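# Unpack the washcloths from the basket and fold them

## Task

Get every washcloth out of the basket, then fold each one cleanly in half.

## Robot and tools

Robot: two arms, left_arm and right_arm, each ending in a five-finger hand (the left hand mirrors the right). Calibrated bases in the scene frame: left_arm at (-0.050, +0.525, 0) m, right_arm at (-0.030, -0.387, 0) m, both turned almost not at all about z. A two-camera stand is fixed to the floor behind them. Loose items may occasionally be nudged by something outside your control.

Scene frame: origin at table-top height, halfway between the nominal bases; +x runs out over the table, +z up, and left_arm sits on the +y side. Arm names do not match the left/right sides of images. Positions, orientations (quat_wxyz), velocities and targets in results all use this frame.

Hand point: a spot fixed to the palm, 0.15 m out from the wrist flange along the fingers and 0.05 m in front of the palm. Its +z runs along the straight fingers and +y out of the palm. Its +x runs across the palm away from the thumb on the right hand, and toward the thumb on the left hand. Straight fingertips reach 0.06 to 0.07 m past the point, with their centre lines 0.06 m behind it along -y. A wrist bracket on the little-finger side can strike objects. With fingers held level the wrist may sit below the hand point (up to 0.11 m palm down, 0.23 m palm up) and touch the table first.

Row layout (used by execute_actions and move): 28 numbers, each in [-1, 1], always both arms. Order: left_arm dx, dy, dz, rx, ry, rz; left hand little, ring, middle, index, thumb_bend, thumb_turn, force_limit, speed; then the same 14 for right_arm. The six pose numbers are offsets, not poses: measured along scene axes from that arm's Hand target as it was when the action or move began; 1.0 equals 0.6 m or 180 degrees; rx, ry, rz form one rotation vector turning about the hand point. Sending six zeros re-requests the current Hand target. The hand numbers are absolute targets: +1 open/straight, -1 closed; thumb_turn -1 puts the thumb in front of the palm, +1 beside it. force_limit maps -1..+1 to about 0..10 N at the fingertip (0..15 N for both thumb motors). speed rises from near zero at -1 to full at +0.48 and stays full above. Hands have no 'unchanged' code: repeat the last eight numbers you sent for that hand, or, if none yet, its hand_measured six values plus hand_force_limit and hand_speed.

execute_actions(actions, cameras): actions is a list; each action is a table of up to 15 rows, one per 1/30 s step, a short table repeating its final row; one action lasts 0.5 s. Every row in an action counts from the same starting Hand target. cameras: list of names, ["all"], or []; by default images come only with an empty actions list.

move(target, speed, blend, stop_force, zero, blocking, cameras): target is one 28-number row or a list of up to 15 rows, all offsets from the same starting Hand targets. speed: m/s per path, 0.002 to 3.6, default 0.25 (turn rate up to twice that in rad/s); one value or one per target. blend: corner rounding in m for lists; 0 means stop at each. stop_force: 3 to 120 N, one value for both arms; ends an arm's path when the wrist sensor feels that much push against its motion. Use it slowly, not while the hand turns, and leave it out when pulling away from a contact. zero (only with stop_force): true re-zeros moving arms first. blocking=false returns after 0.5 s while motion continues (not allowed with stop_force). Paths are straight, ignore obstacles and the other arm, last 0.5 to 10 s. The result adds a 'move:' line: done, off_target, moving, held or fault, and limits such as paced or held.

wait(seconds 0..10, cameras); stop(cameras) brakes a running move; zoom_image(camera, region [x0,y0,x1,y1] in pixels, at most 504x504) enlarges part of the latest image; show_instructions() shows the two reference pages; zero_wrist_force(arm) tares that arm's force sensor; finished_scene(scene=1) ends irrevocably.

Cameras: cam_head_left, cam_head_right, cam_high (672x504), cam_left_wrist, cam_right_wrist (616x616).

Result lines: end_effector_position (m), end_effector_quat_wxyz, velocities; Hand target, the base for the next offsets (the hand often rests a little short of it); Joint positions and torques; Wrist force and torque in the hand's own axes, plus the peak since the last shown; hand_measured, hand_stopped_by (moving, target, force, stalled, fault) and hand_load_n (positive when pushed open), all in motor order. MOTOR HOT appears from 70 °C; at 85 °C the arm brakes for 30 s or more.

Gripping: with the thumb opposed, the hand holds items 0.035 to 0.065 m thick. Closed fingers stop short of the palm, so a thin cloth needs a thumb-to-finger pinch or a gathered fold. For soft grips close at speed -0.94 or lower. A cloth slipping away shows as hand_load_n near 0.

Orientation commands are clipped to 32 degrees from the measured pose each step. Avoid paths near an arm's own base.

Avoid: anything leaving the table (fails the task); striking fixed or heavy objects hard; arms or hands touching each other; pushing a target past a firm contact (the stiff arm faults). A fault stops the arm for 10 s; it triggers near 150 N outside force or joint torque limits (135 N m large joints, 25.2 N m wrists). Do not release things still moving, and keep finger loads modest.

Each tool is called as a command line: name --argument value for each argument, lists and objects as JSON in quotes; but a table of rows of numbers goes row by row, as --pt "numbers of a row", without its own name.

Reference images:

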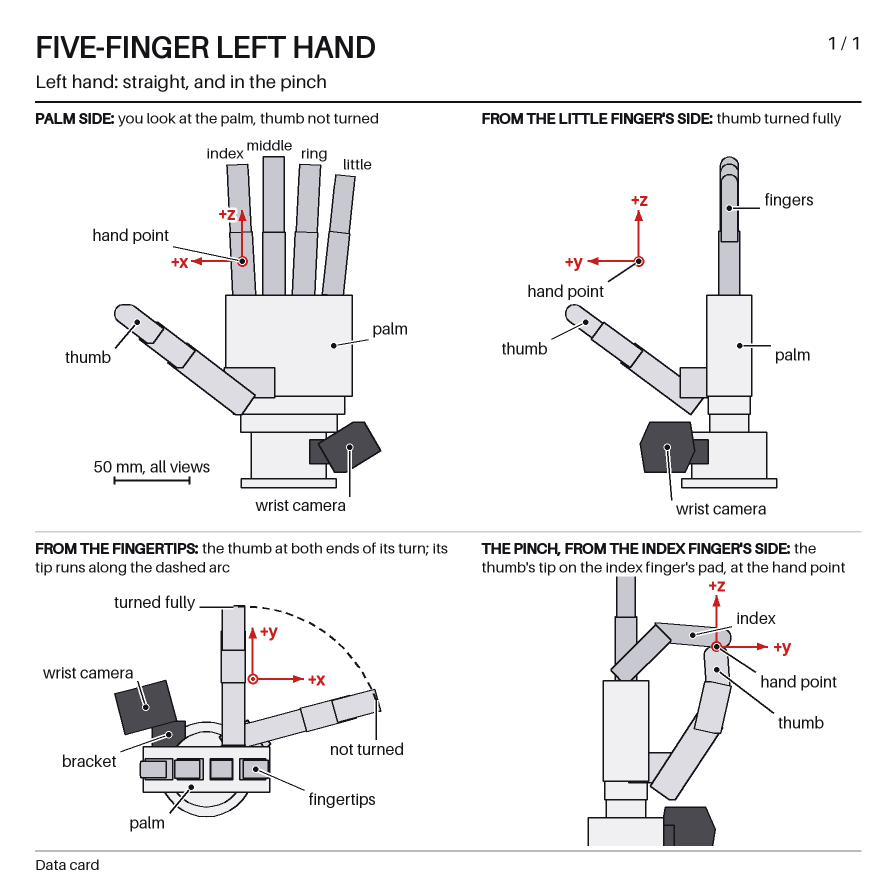

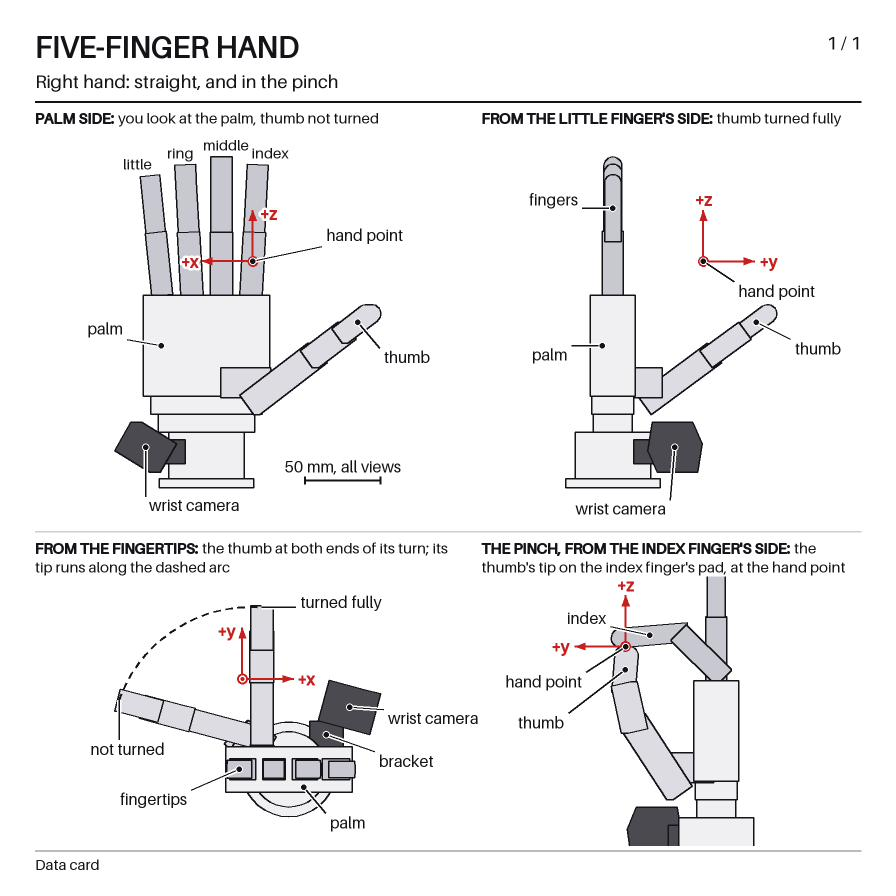

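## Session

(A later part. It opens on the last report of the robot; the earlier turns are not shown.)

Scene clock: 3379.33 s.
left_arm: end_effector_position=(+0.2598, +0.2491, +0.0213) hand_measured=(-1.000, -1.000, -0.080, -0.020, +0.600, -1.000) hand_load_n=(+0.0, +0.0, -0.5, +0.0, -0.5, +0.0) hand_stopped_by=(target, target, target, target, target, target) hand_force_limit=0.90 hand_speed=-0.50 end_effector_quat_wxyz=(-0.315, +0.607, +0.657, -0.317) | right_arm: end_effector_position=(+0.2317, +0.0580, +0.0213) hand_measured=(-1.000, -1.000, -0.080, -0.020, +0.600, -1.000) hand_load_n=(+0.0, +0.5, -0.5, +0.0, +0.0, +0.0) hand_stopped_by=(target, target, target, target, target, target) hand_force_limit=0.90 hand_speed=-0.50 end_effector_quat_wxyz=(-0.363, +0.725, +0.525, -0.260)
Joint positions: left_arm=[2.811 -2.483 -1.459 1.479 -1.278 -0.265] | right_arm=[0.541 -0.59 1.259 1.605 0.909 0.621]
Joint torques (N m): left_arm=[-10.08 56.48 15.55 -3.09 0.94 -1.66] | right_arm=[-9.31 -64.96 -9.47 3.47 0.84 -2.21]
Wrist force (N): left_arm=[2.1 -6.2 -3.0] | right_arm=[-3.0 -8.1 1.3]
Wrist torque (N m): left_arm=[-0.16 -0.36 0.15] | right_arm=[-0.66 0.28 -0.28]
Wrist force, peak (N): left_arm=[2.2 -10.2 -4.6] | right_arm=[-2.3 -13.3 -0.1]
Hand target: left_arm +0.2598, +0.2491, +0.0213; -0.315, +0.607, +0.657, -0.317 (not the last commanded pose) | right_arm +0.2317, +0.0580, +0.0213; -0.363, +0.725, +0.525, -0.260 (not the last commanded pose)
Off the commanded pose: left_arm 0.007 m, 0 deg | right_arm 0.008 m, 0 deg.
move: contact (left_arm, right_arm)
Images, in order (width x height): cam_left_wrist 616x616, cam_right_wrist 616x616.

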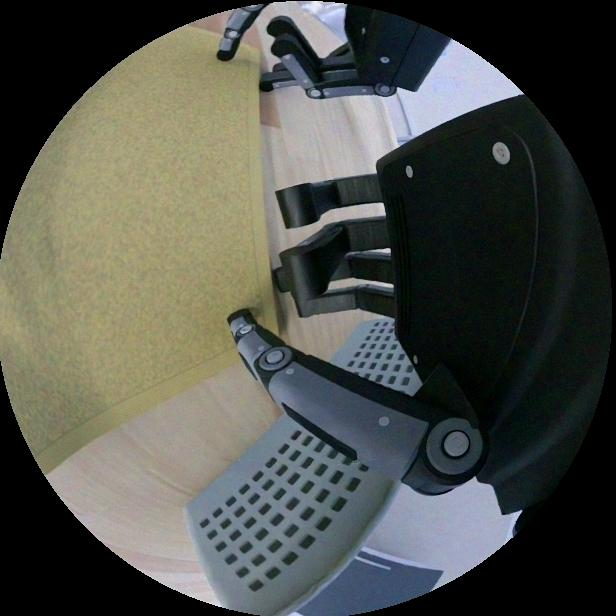

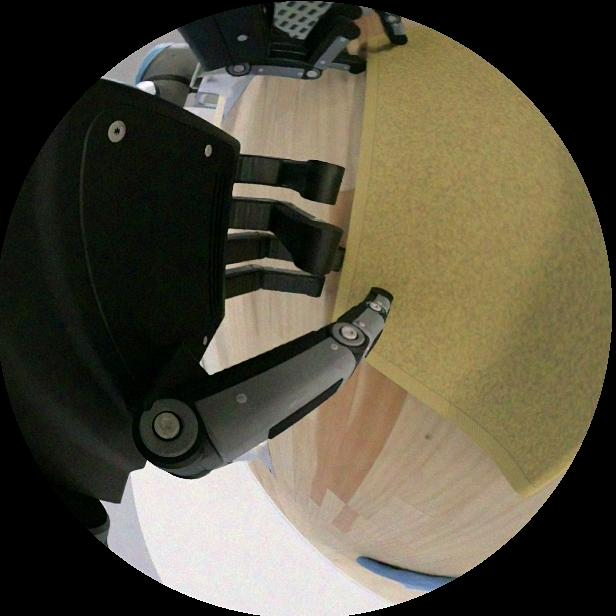

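execute_actions --actions '[[[0,0,0,0,0,0,-1,-1,-0.08,-0.02,0.65,-1,0.9,-0.92,0,0,0,0,0,0,-1,-1,-0.08,-0.02,0.65,-1,0.9,-0.92]],[[0,0,-0.0006,0,0,0,-1,-1,-0.12,-0.10,0.645,-1,0.9,-0.92,0,0,-0.0006,0,0,0,-1,-1,-0.12,-0.10,0.645,-1,0.9,-0.92]],[[0,0,-0.0010,0,0,0,-1,-1,-0.16,-0.14,0.64,-1,0.9,-0.92,0,0,-0.0010,0,0,0,-1,-1,-0.16,-0.14,0.64,-1,0.9,-0.92]],[[0,0,-0.0012,0,0,0,-1,-1,-0.20,-0.18,0.635,-1,0.9,-0.92,0,0,-0.0012,0,0,0,-1,-1,-0.20,-0.18,0.635,-1,0.9,-0.92]],[[0,0,-0.0010,0,0,0,-1,-1,-0.24,-0.22,0.62,-1,0.9,-0.92,0,0,-0.0010,0,0,0,-1,-1,-0.24,-0.22,0.62,-1,0.9,-0.92]]]' --cameras '["cam_left_wrist","cam_right_wrist"]'

zoom_image --camera "cam_right_wrist" --region '[270, 190, 450, 370]'

zoom_image --camera "cam_left_wrist" --region '[166, 210, 346, 390]'

Scene clock: 3389.00 s.
left_arm: end_effector_position=(+0.2598, +0.2491, +0.0190) hand_measured=(-1.000, -1.000, -0.240, -0.220, +0.620, -1.000) hand_load_n=(+0.0, +0.0, +0.0, +0.0, +0.5, -0.5) hand_stopped_by=(target, target, target, target, target, target) hand_force_limit=0.90 hand_speed=-0.92 end_effector_quat_wxyz=(-0.315, +0.607, +0.657, -0.317) | right_arm: end_effector_position=(+0.2317, +0.0580, +0.0190) hand_measured=(-1.000, -1.000, -0.240, -0.220, +0.620, -1.000) hand_load_n=(+0.0, +0.5, +0.0, +0.0, +0.0, -0.5) hand_stopped_by=(target, target, target, target, target, target) hand_force_limit=0.90 hand_speed=-0.92 end_effector_quat_wxyz=(-0.363, +0.725, +0.525, -0.260)
Joint positions: left_arm=[2.811 -2.487 -1.458 1.482 -1.278 -0.265] | right_arm=[0.541 -0.586 1.259 1.602 0.909 0.621]
Joint torques (N m): left_arm=[-3.01 44.99 18.1 -2.22 0.49 -1.38] | right_arm=[-7.25 -47.48 -24.38 2.42 0.58 -2.17]
Wrist force (N): left_arm=[2.2 -4.3 -4.2] | right_arm=[-2.5 -7.3 -0.7]
Wrist torque (N m): left_arm=[-0.38 -0.36 0.07] | right_arm=[-0.94 0.30 -0.24]
Wrist force, peak (N): left_arm=[2.3 -6.3 -3.3] | right_arm=[-3.1 -8.6 1.1]
Hand target: left_arm +0.2598, +0.2491, +0.0190; -0.315, +0.607, +0.657, -0.317 | right_arm +0.2317, +0.0580, +0.0191; -0.363, +0.725, +0.525, -0.260
Off the commanded pose: left_arm 0.000 m, 0 deg | right_arm 0.000 m, 0 deg.
Step readings (end_effector_position of left_arm | right_arm):
0: (+0.2598, +0.2491, +0.0213) | (+0.2317, +0.0580, +0.0213)
1: (+0.2598, +0.2491, +0.0213) | (+0.2317, +0.0580, +0.0213)
2: (+0.2598, +0.2491, +0.0213) | (+0.2317, +0.0580, +0.0213)
4: (+0.2598, +0.2491, +0.0213) | (+0.2317, +0.0580, +0.0213)
8: (+0.2598, +0.2491, +0.0213) | (+0.2317, +0.0580, +0.0213)
15: (+0.2598, +0.2491, +0.0213) | (+0.2317, +0.0580, +0.0213)
16: (+0.2598, +0.2491, +0.0213) | (+0.2317, +0.0580, +0.0213)
17: (+0.2598, +0.2491, +0.0213) | (+0.2317, +0.0580, +0.0213)
19: (+0.2598, +0.2491, +0.0211) | (+0.2317, +0.0580, +0.0212)
23: (+0.2598, +0.2491, +0.0210) | (+0.2317, +0.0580, +0.0211)
30: (+0.2598, +0.2491, +0.0209) | (+0.2317, +0.0580, +0.0210)
31: (+0.2598, +0.2491, +0.0209) | (+0.2317, +0.0580, +0.0210)
32: (+0.2597, +0.2491, +0.0208) | (+0.2317, +0.0580, +0.0208)
34: (+0.2597, +0.2491, +0.0204) | (+0.2317, +0.0579, +0.0204)
38: (+0.2597, +0.2491, +0.0203) | (+0.2317, +0.0579, +0.0203)
45: (+0.2598, +0.2491, +0.0203) | (+0.2317, +0.0579, +0.0203)
46: (+0.2598, +0.2491, +0.0203) | (+0.2317, +0.0579, +0.0203)
47: (+0.2598, +0.2491, +0.0202) | (+0.2317, +0.0579, +0.0202)
49: (+0.2598, +0.2491, +0.0198) | (+0.2317, +0.0579, +0.0198)
53: (+0.2598, +0.2491, +0.0196) | (+0.2317, +0.0579, +0.0196)
60: (+0.2598, +0.2491, +0.0196) | (+0.2317, +0.0579, +0.0196)
61: (+0.2598, +0.2491, +0.0196) | (+0.2317, +0.0579, +0.0196)
62: (+0.2598, +0.2491, +0.0195) | (+0.2317, +0.0579, +0.0195)
64: (+0.2598, +0.2491, +0.0191) | (+0.2317, +0.0579, +0.0191)
68: (+0.2598, +0.2491, +0.0190) | (+0.2317, +0.0580, +0.0190)
75: (+0.2598, +0.2491, +0.0190) | (+0.2317, +0.0580, +0.0190)
Images, in order (width x height): cam_left_wrist 616x616, cam_right_wrist 616x616.

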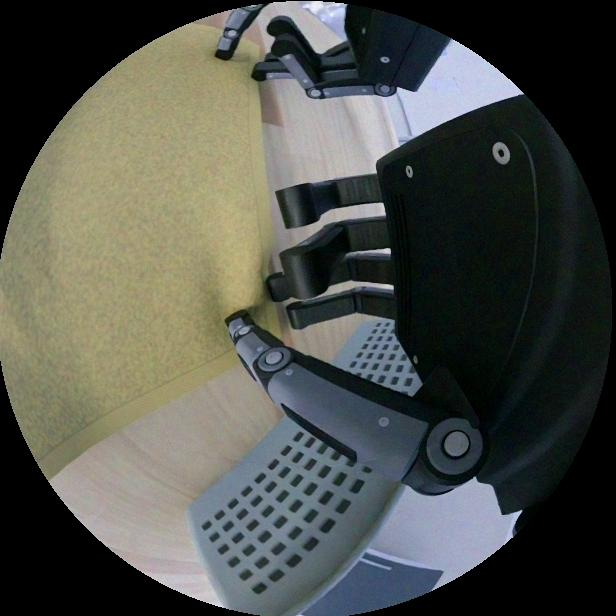

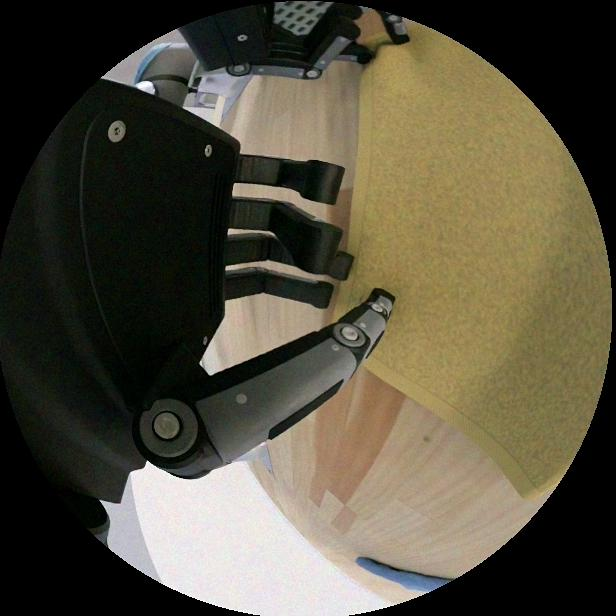

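Scaled by 2.800 from the camera's 616x616 image, which has a finer 880x880 frame.

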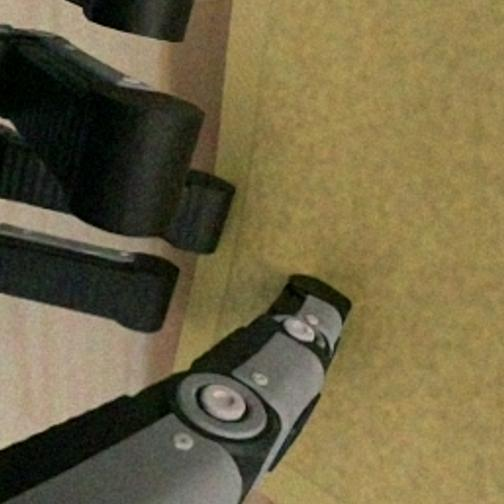

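Scaled by 2.800 from the camera's 616x616 image, which has a finer 880x880 frame.

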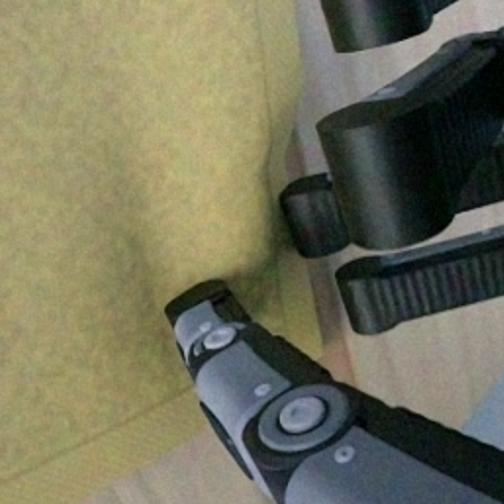

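execute_actions --actions '[[[0,0,0,0,0,0,-1,-1,-0.24,-0.22,0.62,-1,0.9,-0.92,0,0,0.0100,0,0,0,-1,-1,-0.08,-0.02,0.60,-1,0.9,-0.5]],[[0,0,0,0,0,0,-1,-1,-0.24,-0.22,0.62,-1,0.9,-0.92,-0.0044,0.0015,0,0,0,0,-1,-1,-0.08,-0.02,0.60,-1,0.9,-0.5]]]' --cameras '[]'

move --target '[0,0,0,0,0,0,-1,-1,-0.24,-0.22,0.62,-1,0.9,-0.92,0,0,-0.02,0,0,0,-1,-1,-0.08,-0.02,0.6,-1,0.9,-0.5]' --speed 0.007 --stop_force 5 --cameras '["cam_right_wrist"]'

zoom_image --camera "cam_right_wrist" --region '[270, 190, 450, 370]'

Scene clock: 3398.40 s.
left_arm: end_effector_position=(+0.2598, +0.2491, +0.0190) hand_measured=(-1.000, -1.000, -0.240, -0.220, +0.620, -1.000) hand_load_n=(+0.0, +0.5, +0.0, +0.0, +0.5, +0.0) hand_stopped_by=(target, target, target, target, target, target) hand_force_limit=0.90 hand_speed=-0.92 end_effector_quat_wxyz=(-0.315, +0.607, +0.657, -0.317) | right_arm: end_effector_position=(+0.2291, +0.0589, +0.0251) hand_measured=(-1.000, -1.000, -0.080, -0.020, +0.600, -1.000) hand_load_n=(+0.0, +0.0, +0.0, +0.0, +0.0, -0.5) hand_stopped_by=(target, target, target, target, target, target) hand_force_limit=0.90 hand_speed=-0.50 end_effector_quat_wxyz=(-0.363, +0.725, +0.525, -0.260)
Joint positions: left_arm=[2.811 -2.487 -1.458 1.482 -1.278 -0.265] | right_arm=[0.544 -0.598 1.264 1.606 0.907 0.625]
Joint torques (N m): left_arm=[2.02 57.94 11.07 -3.39 0.16 -1.16] | right_arm=[-11.33 -47.87 -25.7 5 1.37 -2.58]
Wrist force (N): left_arm=[2.3 -4.0 -4.1] | right_arm=[-2.2 -2.2 3.4]
Wrist torque (N m): left_arm=[-0.34 -0.38 0.08] | right_arm=[-0.51 0.21 -0.12]
Wrist force, peak (N): left_arm=[2.3 -4.3 -4.4] | right_arm=[-2.7 -7.4 -1.2]
Hand target: left_arm +0.2598, +0.2491, +0.0190; -0.315, +0.607, +0.657, -0.317 | right_arm +0.2291, +0.0589, +0.0251; -0.363, +0.725, +0.525, -0.260
Off the commanded pose: left_arm 0.000 m, 0 deg | right_arm 0.000 m, 0 deg.
Step readings (end_effector_position of left_arm | right_arm):
0: (+0.2598, +0.2491, +0.0190) | (+0.2317, +0.0580, +0.0191)
1: (+0.2598, +0.2491, +0.0190) | (+0.2317, +0.0580, +0.0192)
2: (+0.2598, +0.2491, +0.0190) | (+0.2318, +0.0580, +0.0205)
4: (+0.2598, +0.2491, +0.0190) | (+0.2318, +0.0580, +0.0245)
8: (+0.2598, +0.2491, +0.0190) | (+0.2318, +0.0580, +0.0256)
15: (+0.2598, +0.2491, +0.0190) | (+0.2317, +0.0580, +0.0251)
16: (+0.2598, +0.2491, +0.0190) | (+0.2317, +0.0580, +0.0251)
17: (+0.2598, +0.2491, +0.0190) | (+0.2311, +0.0581, +0.0249)
19: (+0.2598, +0.2491, +0.0190) | (+0.2293, +0.0587, +0.0249)
23: (+0.2598, +0.2491, +0.0190) | (+0.2288, +0.0589, +0.0249)
30: (+0.2598, +0.2491, +0.0190) | (+0.2290, +0.0589, +0.0251)
No camera images: "cameras" was empty.

Scene clock: 3400.00 s.
left_arm: end_effector_position=(+0.2598, +0.2491, +0.0190) hand_measured=(-1.000, -1.000, -0.240, -0.220, +0.620, -1.000) hand_load_n=(+0.0, +0.0, +0.0, +0.0, +0.5, +0.0) hand_stopped_by=(target, target, target, target, target, target) hand_force_limit=0.90 hand_speed=-0.92 end_effector_quat_wxyz=(-0.315, +0.607, +0.657, -0.317) | right_arm: end_effector_position=(+0.2291, +0.0589, +0.0213) hand_measured=(-1.000, -1.000, -0.080, -0.020, +0.600, -1.000) hand_load_n=(+0.0, +0.0, -1.0, +0.0, +0.0, +0.0) hand_stopped_by=(target, target, target, target, target, target) hand_force_limit=0.90 hand_speed=-0.50 end_effector_quat_wxyz=(-0.363, +0.725, +0.525, -0.260)
Joint positions: left_arm=[2.811 -2.487 -1.458 1.482 -1.278 -0.265] | right_arm=[0.544 -0.592 1.264 1.601 0.907 0.625]
Joint torques (N m): left_arm=[4.45 57.74 8.7 -3.29 0.3 -1.21] | right_arm=[-9.66 -64.28 -17.72 3.41 1.35 -2.55]
Wrist force (N): left_arm=[2.3 -3.8 -4.1] | right_arm=[-3.2 -9.3 1.3]
Wrist torque (N m): left_arm=[-0.32 -0.38 0.07] | right_arm=[-0.73 0.28 -0.29]
Wrist force, peak (N): left_arm=[2.4 -4.0 -4.4] | right_arm=[-2.7 -13.9 -0.3]
Hand target: left_arm +0.2598, +0.2491, +0.0190; -0.315, +0.607, +0.657, -0.317 | right_arm +0.2291, +0.0589, +0.0213; -0.363, +0.725, +0.525, -0.260 (not the last commanded pose)
Off the commanded pose: left_arm 0.000 m, 0 deg | right_arm 0.008 m, 0 deg.
move: contact (right_arm)
Images, in order (width x height): cam_right_wrist 616x616.

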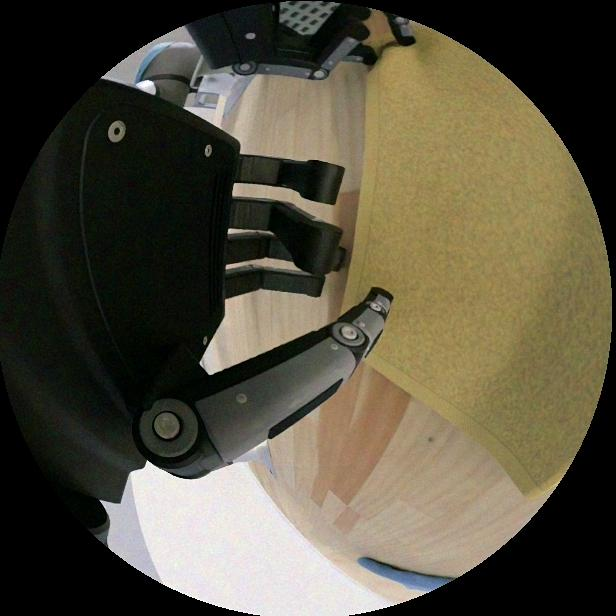

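Scaled by 2.800 from the camera's 616x616 image, which has a finer 880x880 frame.

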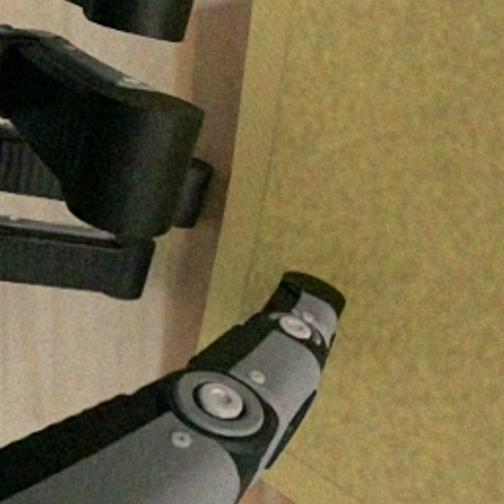

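execute_actions --actions '[[[0,0,0,0,0,0,-1,-1,-0.24,-0.22,0.62,-1,0.9,-0.92,0,0,-0.0008,0,0,0,-1,-1,-0.12,-0.08,0.645,-1,0.9,-0.92]],[[0,0,0,0,0,0,-1,-1,-0.24,-0.22,0.62,-1,0.9,-0.92,0,0,-0.0012,0,0,0,-1,-1,-0.16,-0.12,0.64,-1,0.9,-0.92]],[[0,0,0,0,0,0,-1,-1,-0.24,-0.22,0.62,-1,0.9,-0.92,0,0,-0.0010,0,0,0,-1,-1,-0.20,-0.16,0.635,-1,0.9,-0.92]]]' --cameras '["cam_right_wrist"]'

zoom_image --camera "cam_right_wrist" --region '[270, 190, 450, 370]'

Scene clock: 3409.10 s.
left_arm: end_effector_position=(+0.2598, +0.2491, +0.0190) hand_measured=(-1.000, -1.000, -0.240, -0.220, +0.620, -1.000) hand_load_n=(+0.5, +0.0, +0.5, +0.0, +0.5, +0.0) hand_stopped_by=(target, target, target, target, target, target) hand_force_limit=0.90 hand_speed=-0.92 end_effector_quat_wxyz=(-0.315, +0.607, +0.657, -0.317) | right_arm: end_effector_position=(+0.2291, +0.0589, +0.0195) hand_measured=(-1.000, -1.000, -0.200, -0.160, +0.636, -1.000) hand_load_n=(+0.0, +0.5, +0.0, +0.0, +0.0, +0.0) hand_stopped_by=(target, target, target, target, target, target) hand_force_limit=0.90 hand_speed=-0.92 end_effector_quat_wxyz=(-0.363, +0.725, +0.525, -0.260)
Joint positions: left_arm=[2.811 -2.487 -1.458 1.482 -1.278 -0.265] | right_arm=[0.544 -0.589 1.263 1.598 0.907 0.625]
Joint torques (N m): left_arm=[10.73 57.79 7.75 -3.42 -0.11 -1.04] | right_arm=[-11.03 -38.7 -25.08 -0.36 1.13 -2.27]
Wrist force (N): left_arm=[2.2 -3.9 -4.1] | right_arm=[-2.5 -5.2 1.1]
Wrist torque (N m): left_arm=[-0.34 -0.37 0.07] | right_arm=[-0.75 0.27 -0.18]
Wrist force, peak (N): left_arm=[2.4 -4.1 -4.4] | right_arm=[-3.0 -9.7 2.6]
Hand target: left_arm +0.2598, +0.2491, +0.0190; -0.315, +0.607, +0.657, -0.317 | right_arm +0.2291, +0.0589, +0.0195; -0.363, +0.725, +0.525, -0.260
Off the commanded pose: left_arm 0.000 m, 0 deg | right_arm 0.000 m, 0 deg.
Step readings (end_effector_position of left_arm | right_arm):
0: (+0.2598, +0.2491, +0.0190) | (+0.2291, +0.0589, +0.0213)
1: (+0.2598, +0.2491, +0.0190) | (+0.2291, +0.0589, +0.0213)
2: (+0.2598, +0.2491, +0.0190) | (+0.2291, +0.0589, +0.0213)
4: (+0.2598, +0.2491, +0.0190) | (+0.2291, +0.0589, +0.0211)
8: (+0.2598, +0.2491, +0.0190) | (+0.2291, +0.0589, +0.0209)
15: (+0.2598, +0.2491, +0.0190) | (+0.2291, +0.0589, +0.0208)
16: (+0.2598, +0.2491, +0.0190) | (+0.2291, +0.0589, +0.0208)
17: (+0.2598, +0.2491, +0.0190) | (+0.2291, +0.0588, +0.0206)
19: (+0.2598, +0.2491, +0.0190) | (+0.2291, +0.0588, +0.0201)
23: (+0.2598, +0.2491, +0.0190) | (+0.2291, +0.0588, +0.0200)
30: (+0.2598, +0.2491, +0.0190) | (+0.2291, +0.0588, +0.0200)
31: (+0.2598, +0.2491, +0.0190) | (+0.2291, +0.0588, +0.0200)
32: (+0.2598, +0.2491, +0.0190) | (+0.2291, +0.0588, +0.0200)
34: (+0.2598, +0.2491, +0.0190) | (+0.2291, +0.0588, +0.0197)
38: (+0.2598, +0.2491, +0.0190) | (+0.2291, +0.0588, +0.0195)
45: (+0.2598, +0.2491, +0.0190) | (+0.2291, +0.0588, +0.0195)
Images, in order (width x height): cam_right_wrist 616x616.

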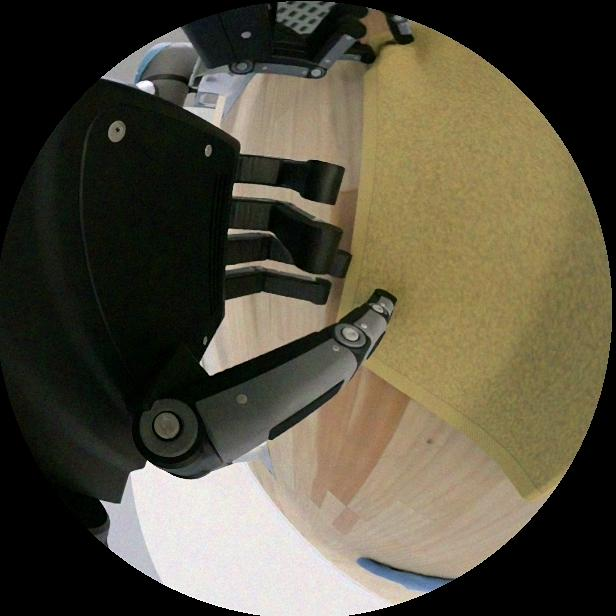

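Scaled by 2.800 from the camera's 616x616 image, which has a finer 880x880 frame.

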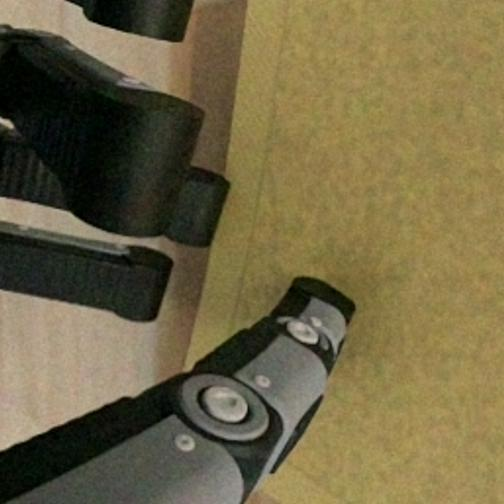

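execute_actions --actions '[[[0,0,0,0,0,0,-1,-1,-0.24,-0.22,0.62,-1,0.9,-0.92,0,0,-0.0010,0,0,0,-1,-1,-0.24,-0.20,0.63,-1,0.9,-0.92]],[[0,0,0,0,0,0,-1,-1,-0.24,-0.22,0.62,-1,0.9,-0.92,0,0,-0.0008,0,0,0,-1,-1,-0.28,-0.24,0.60,-1,0.9,-0.92]]]' --cameras '["cam_right_wrist"]'

zoom_image --camera "cam_right_wrist" --region '[270, 190, 450, 370]'

Scene clock: 3414.93 s.
left_arm: end_effector_position=(+0.2598, +0.2491, +0.0190) hand_measured=(-1.000, -1.000, -0.240, -0.220, +0.620, -1.000) hand_load_n=(+0.0, +0.0, +0.5, +0.0, +0.5, +0.0) hand_stopped_by=(target, target, target, target, target, target) hand_force_limit=0.90 hand_speed=-0.92 end_effector_quat_wxyz=(-0.315, +0.607, +0.657, -0.317) | right_arm: end_effector_position=(+0.2291, +0.0589, +0.0184) hand_measured=(-1.000, -1.000, -0.280, -0.240, +0.600, -1.000) hand_load_n=(+0.0, +0.0, +0.0, +0.0, +0.0, -1.0) hand_stopped_by=(target, target, target, target, target, target) hand_force_limit=0.90 hand_speed=-0.92 end_effector_quat_wxyz=(-0.363, +0.725, +0.525, -0.260)
Joint positions: left_arm=[2.811 -2.487 -1.458 1.482 -1.278 -0.265] | right_arm=[0.544 -0.588 1.263 1.596 0.907 0.625]
Joint torques (N m): left_arm=[11.97 57.14 7.99 -3.47 -0.18 -0.94] | right_arm=[-8.52 -34.43 -22.89 0.1 1 -2.59]
Wrist force (N): left_arm=[2.2 -4.0 -4.2] | right_arm=[-2.5 -11.2 -4.7]
Wrist torque (N m): left_arm=[-0.34 -0.35 0.06] | right_arm=[-1.22 0.34 -0.27]
Wrist force, peak (N): left_arm=[2.5 -4.2 -4.4] | right_arm=[-2.8 -14.4 -7.6]
Hand target: left_arm +0.2598, +0.2491, +0.0190; -0.315, +0.607, +0.657, -0.317 | right_arm +0.2291, +0.0589, +0.0184; -0.363, +0.725, +0.525, -0.260
Off the commanded pose: left_arm 0.000 m, 0 deg | right_arm 0.000 m, 0 deg.
Step readings (end_effector_position of left_arm | right_arm):
0: (+0.2598, +0.2491, +0.0190) | (+0.2291, +0.0589, +0.0195)
1: (+0.2598, +0.2491, +0.0190) | (+0.2291, +0.0589, +0.0195)
2: (+0.2598, +0.2491, +0.0190) | (+0.2291, +0.0588, +0.0193)
4: (+0.2598, +0.2491, +0.0190) | (+0.2291, +0.0588, +0.0190)
8: (+0.2598, +0.2491, +0.0190) | (+0.2291, +0.0589, +0.0188)
15: (+0.2598, +0.2491, +0.0190) | (+0.2291, +0.0589, +0.0188)
16: (+0.2598, +0.2491, +0.0190) | (+0.2291, +0.0589, +0.0188)
17: (+0.2598, +0.2491, +0.0190) | (+0.2291, +0.0589, +0.0188)
19: (+0.2598, +0.2491, +0.0190) | (+0.2291, +0.0589, +0.0185)
23: (+0.2598, +0.2491, +0.0190) | (+0.2291, +0.0589, +0.0184)
30: (+0.2598, +0.2491, +0.0190) | (+0.2291, +0.0589, +0.0184)
Images, in order (width x height): cam_right_wrist 616x616.

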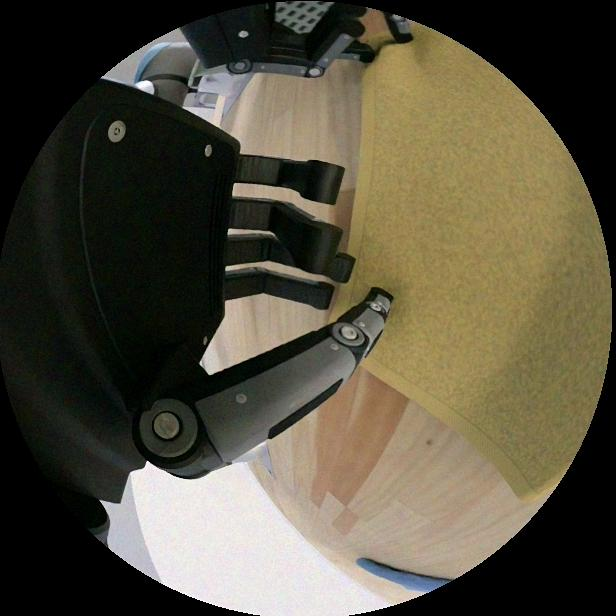

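Scaled by 2.800 from the camera's 616x616 image, which has a finer 880x880 frame.

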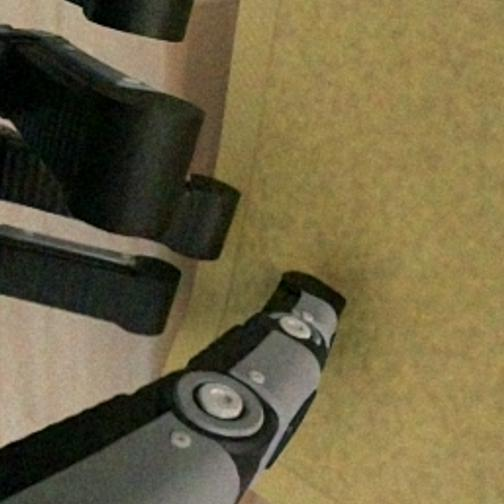

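execute_actions --actions '[[[0,0,0,0,0,0,-1,-1,-0.24,-0.22,0.62,-1,0.9,-0.92,0,0,0.0110,-0.0036,-0.0105,0,-1,-1,-0.08,-0.02,0.60,-1,0.9,-0.5]],[[0,0,0,0,0,0,-1,-1,-0.24,-0.22,0.62,-1,0.9,-0.92,0.0010,-0.0003,0,0,0,0,-1,-1,-0.08,-0.02,0.60,-1,0.9,-0.5]]]' --cameras '[]'

move --target '[0,0,0,0,0,0,-1,-1,-0.24,-0.22,0.62,-1,0.9,-0.92,0,0,-0.02,0,0,0,-1,-1,-0.08,-0.02,0.6,-1,0.9,-0.5]' --speed 0.007 --stop_force 5 --cameras '["cam_right_wrist"]'

zoom_image --camera "cam_right_wrist" --region '[270, 190, 450, 370]'

Scene clock: 3426.33 s.
left_arm: end_effector_position=(+0.2598, +0.2491, +0.0190) hand_measured=(-1.000, -1.000, -0.240, -0.220, +0.620, -1.000) hand_load_n=(+0.0, +0.0, +0.0, +0.0, +0.5, +0.0) hand_stopped_by=(target, target, target, target, target, target) hand_force_limit=0.90 hand_speed=-0.92 end_effector_quat_wxyz=(-0.315, +0.607, +0.657, -0.317) | right_arm: end_effector_position=(+0.2297, +0.0587, +0.0250) hand_measured=(-1.000, -1.000, -0.080, -0.020, +0.600, -1.000) hand_load_n=(+0.0, +0.0, +0.0, +0.0, +0.0, +0.0) hand_stopped_by=(target, target, target, target, target, target) hand_force_limit=0.90 hand_speed=-0.50 end_effector_quat_wxyz=(-0.350, +0.731, +0.529, -0.251)
Joint positions: left_arm=[2.811 -2.487 -1.458 1.482 -1.278 -0.265] | right_arm=[0.553 -0.612 1.265 1.579 0.922 0.655]
Joint torques (N m): left_arm=[12.81 56.93 8.98 -3.11 -0.68 -0.79] | right_arm=[4.28 -39.68 -13.4 1.8 0.92 -2.68]
Wrist force (N): left_arm=[2.4 -4.1 -4.2] | right_arm=[-2.3 -2.9 3.1]
Wrist torque (N m): left_arm=[-0.35 -0.38 0.08] | right_arm=[-0.60 0.22 0.02]
Wrist force, peak (N): left_arm=[2.4 -4.2 -4.5] | right_arm=[-2.7 -11.4 -4.7]
Hand target: left_arm +0.2598, +0.2491, +0.0190; -0.315, +0.607, +0.657, -0.317 | right_arm +0.2297, +0.0587, +0.0250; -0.350, +0.731, +0.529, -0.251
Off the commanded pose: left_arm 0.000 m, 0 deg | right_arm 0.000 m, 0 deg.
Step readings (end_effector_position of left_arm | right_arm):
0: (+0.2598, +0.2491, +0.0190) | (+0.2291, +0.0589, +0.0184)
1: (+0.2598, +0.2491, +0.0190) | (+0.2291, +0.0588, +0.0185)
2: (+0.2598, +0.2491, +0.0190) | (+0.2293, +0.0588, +0.0201)
4: (+0.2598, +0.2491, +0.0190) | (+0.2293, +0.0589, +0.0245)
8: (+0.2598, +0.2491, +0.0190) | (+0.2291, +0.0589, +0.0253)
15: (+0.2598, +0.2491, +0.0190) | (+0.2290, +0.0589, +0.0249)
16: (+0.2598, +0.2491, +0.0190) | (+0.2290, +0.0589, +0.0249)
17: (+0.2598, +0.2491, +0.0190) | (+0.2291, +0.0588, +0.0250)
19: (+0.2598, +0.2491, +0.0190) | (+0.2296, +0.0587, +0.0251)
23: (+0.2598, +0.2491, +0.0190) | (+0.2297, +0.0587, +0.0251)
30: (+0.2598, +0.2491, +0.0190) | (+0.2297, +0.0587, +0.0250)
No camera images: "cameras" was empty.

Scene clock: 3427.87 s.
left_arm: end_effector_position=(+0.2598, +0.2491, +0.0190) hand_measured=(-1.000, -1.000, -0.240, -0.220, +0.620, -1.000) hand_load_n=(+0.0, +0.0, +0.5, +0.0, +0.5, +0.0) hand_stopped_by=(target, target, target, target, target, target) hand_force_limit=0.90 hand_speed=-0.92 end_effector_quat_wxyz=(-0.315, +0.607, +0.657, -0.317) | right_arm: end_effector_position=(+0.2297, +0.0587, +0.0216) hand_measured=(-1.000, -1.000, -0.080, -0.020, +0.600, -1.000) hand_load_n=(+0.0, +0.0, -1.0, +0.0, +0.5, +0.0) hand_stopped_by=(target, target, target, target, target, target) hand_force_limit=0.90 hand_speed=-0.50 end_effector_quat_wxyz=(-0.350, +0.731, +0.529, -0.251)
Joint positions: left_arm=[2.811 -2.487 -1.458 1.482 -1.278 -0.265] | right_arm=[0.553 -0.606 1.265 1.573 0.922 0.655]
Joint torques (N m): left_arm=[12.61 58.5 7.6 -3.2 -0.67 -0.65] | right_arm=[8.72 -65.02 -13.43 3.69 0.24 -2.54]
Wrist force (N): left_arm=[2.5 -3.8 -4.0] | right_arm=[-2.7 -9.5 1.0]
Wrist torque (N m): left_arm=[-0.34 -0.40 0.08] | right_arm=[-0.75 0.28 -0.14]
Wrist force, peak (N): left_arm=[2.4 -4.3 -4.3] | right_arm=[-2.3 -13.8 -0.4]
Hand target: left_arm +0.2598, +0.2491, +0.0190; -0.315, +0.607, +0.657, -0.317 | right_arm +0.2297, +0.0587, +0.0216; -0.350, +0.731, +0.529, -0.251 (not the last commanded pose)
Off the commanded pose: left_arm 0.000 m, 0 deg | right_arm 0.009 m, 0 deg.
move: contact (right_arm)
Images, in order (width x height): cam_right_wrist 616x616.

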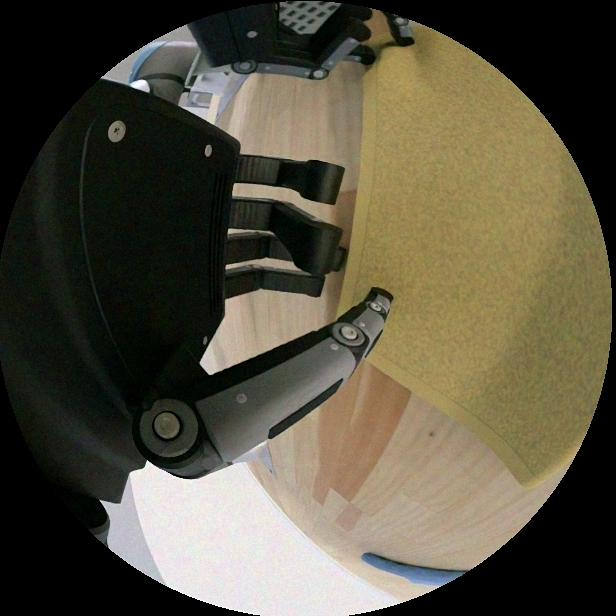

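Scaled by 2.800 from the camera's 616x616 image, which has a finer 880x880 frame.

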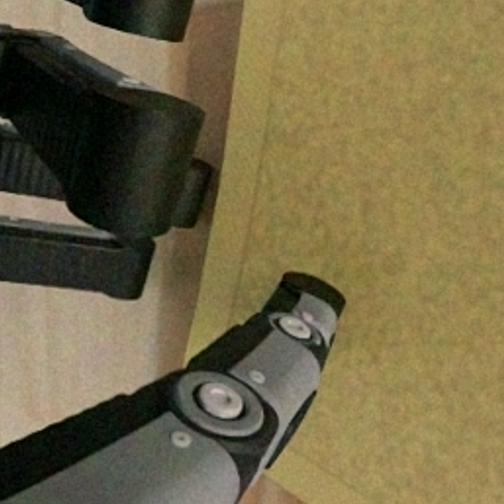

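execute_actions --actions '[[[0,0,0,0,0,0,-1,-1,-0.24,-0.22,0.62,-1,0.9,-0.92,0,0,-0.0014,0,0,0,-1,-1,-0.12,-0.08,0.62,-1,0.9,-0.92]],[[0,0,0,0,0,0,-1,-1,-0.24,-0.22,0.62,-1,0.9,-0.92,0,0,-0.0014,0,0,0,-1,-1,-0.17,-0.13,0.62,-1,0.9,-0.92]],[[0,0,0,0,0,0,-1,-1,-0.24,-0.22,0.62,-1,0.9,-0.92,0,0,-0.0014,0,0,0,-1,-1,-0.22,-0.18,0.61,-1,0.9,-0.92]]]' --cameras '["cam_right_wrist"]'

zoom_image --camera "cam_right_wrist" --region '[270, 190, 450, 370]'

Scene clock: 3435.40 s.
left_arm: end_effector_position=(+0.2598, +0.2491, +0.0190) hand_measured=(-1.000, -1.000, -0.240, -0.220, +0.620, -1.000) hand_load_n=(+0.0, +0.0, +0.0, +0.0, +0.5, +0.0) hand_stopped_by=(target, target, target, target, target, target) hand_force_limit=0.90 hand_speed=-0.92 end_effector_quat_wxyz=(-0.315, +0.607, +0.657, -0.317) | right_arm: end_effector_position=(+0.2297, +0.0587, +0.0191) hand_measured=(-1.000, -1.000, -0.220, -0.180, +0.610, -1.000) hand_load_n=(+0.0, +0.0, +0.0, +0.0, +0.0, +0.0) hand_stopped_by=(target, target, target, target, target, target) hand_force_limit=0.90 hand_speed=-0.92 end_effector_quat_wxyz=(-0.350, +0.731, +0.529, -0.251)
Joint positions: left_arm=[2.811 -2.487 -1.458 1.482 -1.278 -0.265] | right_arm=[0.553 -0.603 1.265 1.569 0.922 0.655]
Joint torques (N m): left_arm=[12.62 57.34 7.39 -3.32 -1.1 -0.48] | right_arm=[1.37 -45.73 -17.21 3.78 0.58 -2.19]
Wrist force (N): left_arm=[2.3 -3.8 -4.0] | right_arm=[-3.1 -2.4 3.3]
Wrist torque (N m): left_arm=[-0.36 -0.38 0.08] | right_arm=[-0.54 0.35 -0.02]
Wrist force, peak (N): left_arm=[2.5 -4.3 -4.3] | right_arm=[-2.7 -21.4 2.6]
Hand target: left_arm +0.2598, +0.2491, +0.0190; -0.315, +0.607, +0.657, -0.317 | right_arm +0.2297, +0.0587, +0.0191; -0.350, +0.731, +0.529, -0.251
Off the commanded pose: left_arm 0.000 m, 0 deg | right_arm 0.000 m, 0 deg.
Step readings (end_effector_position of left_arm | right_arm):
0: (+0.2598, +0.2491, +0.0190) | (+0.2297, +0.0587, +0.0216)
1: (+0.2598, +0.2491, +0.0190) | (+0.2297, +0.0587, +0.0216)
2: (+0.2598, +0.2491, +0.0190) | (+0.2297, +0.0587, +0.0215)
4: (+0.2598, +0.2491, +0.0190) | (+0.2297, +0.0587, +0.0211)
8: (+0.2598, +0.2491, +0.0190) | (+0.2297, +0.0587, +0.0207)
15: (+0.2598, +0.2491, +0.0190) | (+0.2297, +0.0587, +0.0207)
16: (+0.2598, +0.2491, +0.0190) | (+0.2297, +0.0587, +0.0207)
17: (+0.2598, +0.2491, +0.0190) | (+0.2297, +0.0587, +0.0206)
19: (+0.2598, +0.2491, +0.0190) | (+0.2297, +0.0586, +0.0200)
23: (+0.2598, +0.2491, +0.0190) | (+0.2297, +0.0587, +0.0198)
30: (+0.2598, +0.2491, +0.0190) | (+0.2297, +0.0587, +0.0198)
31: (+0.2598, +0.2491, +0.0190) | (+0.2297, +0.0587, +0.0198)
32: (+0.2598, +0.2491, +0.0190) | (+0.2297, +0.0587, +0.0198)
34: (+0.2598, +0.2491, +0.0190) | (+0.2297, +0.0587, +0.0192)
38: (+0.2598, +0.2491, +0.0190) | (+0.2297, +0.0587, +0.0190)
45: (+0.2598, +0.2491, +0.0190) | (+0.2297, +0.0587, +0.0190)
Images, in order (width x height): cam_right_wrist 616x616.

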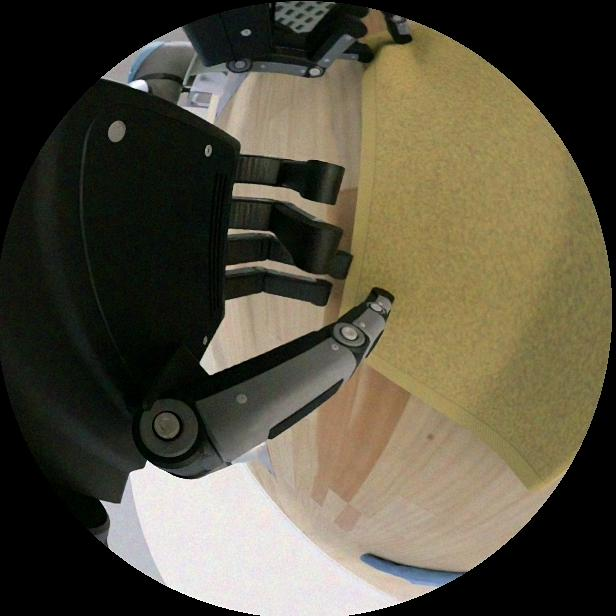

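Scaled by 2.800 from the camera's 616x616 image, which has a finer 880x880 frame.

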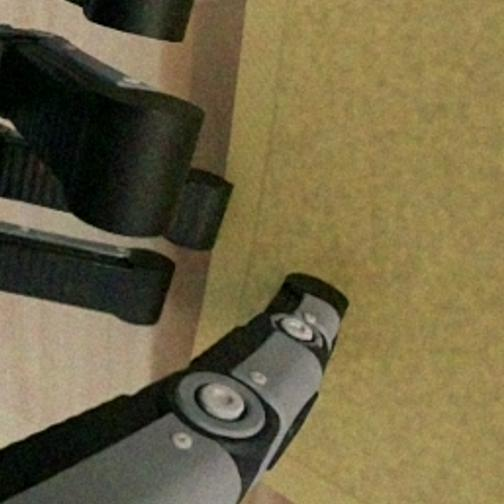

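execute_actions --actions '[[[0,0,0,0,0,0,-1,-1,-0.24,-0.22,0.62,-1,0.9,-0.92,0,0,-0.0015,0,0,0,-1,-1,-0.22,-0.18,0.61,-1,0.9,-0.92]],[[0,0,0,0,0,0,-1,-1,-0.24,-0.22,0.62,-1,0.9,-0.92,0,0,-0.0008,0,0,0,-1,-1,-0.25,-0.22,0.61,-1,0.9,-0.92]]]' --cameras '["cam_right_wrist"]'

zoom_image --camera "cam_right_wrist" --region '[270, 190, 450, 370]'

Scene clock: 3441.37 s.
left_arm: end_effector_position=(+0.2598, +0.2491, +0.0190) hand_measured=(-1.000, -1.000, -0.240, -0.220, +0.620, -1.000) hand_load_n=(+0.0, +0.0, +0.0, +0.0, +0.5, +0.0) hand_stopped_by=(target, target, target, target, target, target) hand_force_limit=0.90 hand_speed=-0.92 end_effector_quat_wxyz=(-0.315, +0.607, +0.657, -0.317) | right_arm: end_effector_position=(+0.2297, +0.0587, +0.0177) hand_measured=(-1.000, -1.000, -0.250, -0.220, +0.610, -1.000) hand_load_n=(+0.0, +0.0, +0.0, +0.0, -1.0, -0.5) hand_stopped_by=(target, target, target, target, target, target) hand_force_limit=0.90 hand_speed=-0.92 end_effector_quat_wxyz=(-0.350, +0.731, +0.529, -0.251)
Joint positions: left_arm=[2.811 -2.487 -1.458 1.482 -1.278 -0.265] | right_arm=[0.553 -0.6 1.265 1.567 0.922 0.655]
Joint torques (N m): left_arm=[12.89 57.63 8.04 -3.17 -1.23 -0.31] | right_arm=[-4.26 -36.77 -6.62 0.87 0.67 -0.84]
Wrist force (N): left_arm=[2.3 -3.7 -4.0] | right_arm=[-2.9 -9.0 -1.0]
Wrist torque (N m): left_arm=[-0.33 -0.38 0.07] | right_arm=[-1.01 0.35 -0.10]
Wrist force, peak (N): left_arm=[2.5 -4.0 -4.4] | right_arm=[-3.2 -9.7 -1.1]
Hand target: left_arm +0.2598, +0.2491, +0.0190; -0.315, +0.607, +0.657, -0.317 | right_arm +0.2297, +0.0587, +0.0177; -0.350, +0.731, +0.529, -0.251
Off the commanded pose: left_arm 0.000 m, 0 deg | right_arm 0.000 m, 0 deg.
Step readings (end_effector_position of left_arm | right_arm):
0: (+0.2598, +0.2491, +0.0190) | (+0.2297, +0.0587, +0.0191)
1: (+0.2598, +0.2491, +0.0190) | (+0.2297, +0.0587, +0.0191)
2: (+0.2598, +0.2491, +0.0190) | (+0.2297, +0.0587, +0.0189)
4: (+0.2598, +0.2491, +0.0190) | (+0.2297, +0.0587, +0.0183)
8: (+0.2598, +0.2491, +0.0190) | (+0.2297, +0.0587, +0.0181)
15: (+0.2598, +0.2491, +0.0190) | (+0.2297, +0.0587, +0.0181)
16: (+0.2598, +0.2491, +0.0190) | (+0.2297, +0.0587, +0.0181)
17: (+0.2598, +0.2491, +0.0190) | (+0.2297, +0.0587, +0.0181)
19: (+0.2598, +0.2491, +0.0190) | (+0.2297, +0.0587, +0.0178)
23: (+0.2598, +0.2491, +0.0190) | (+0.2297, +0.0587, +0.0177)
30: (+0.2598, +0.2491, +0.0190) | (+0.2297, +0.0587, +0.0177)
Images, in order (width x height): cam_right_wrist 616x616.

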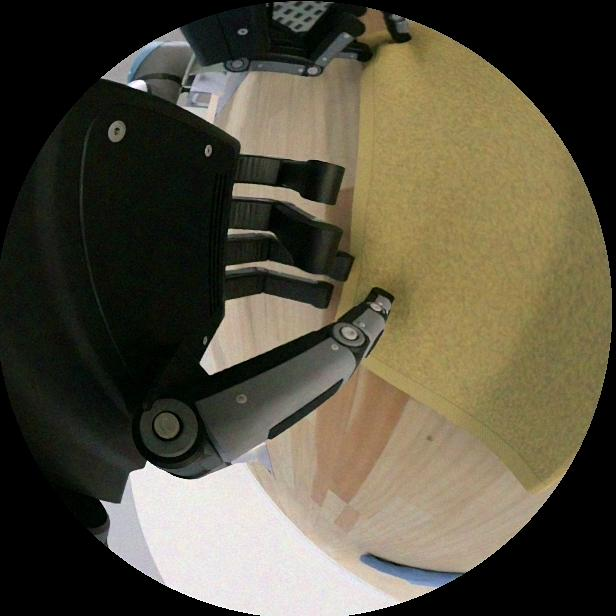

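Scaled by 2.800 from the camera's 616x616 image, which has a finer 880x880 frame.

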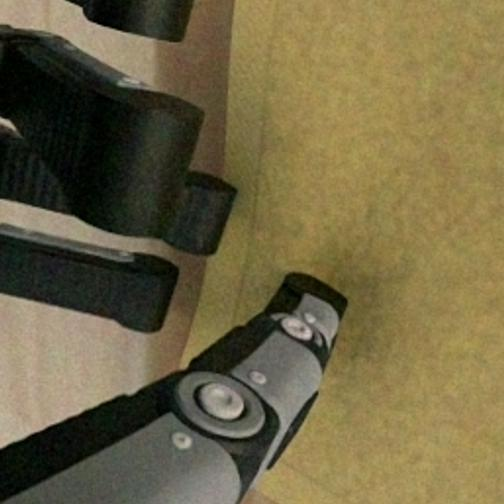

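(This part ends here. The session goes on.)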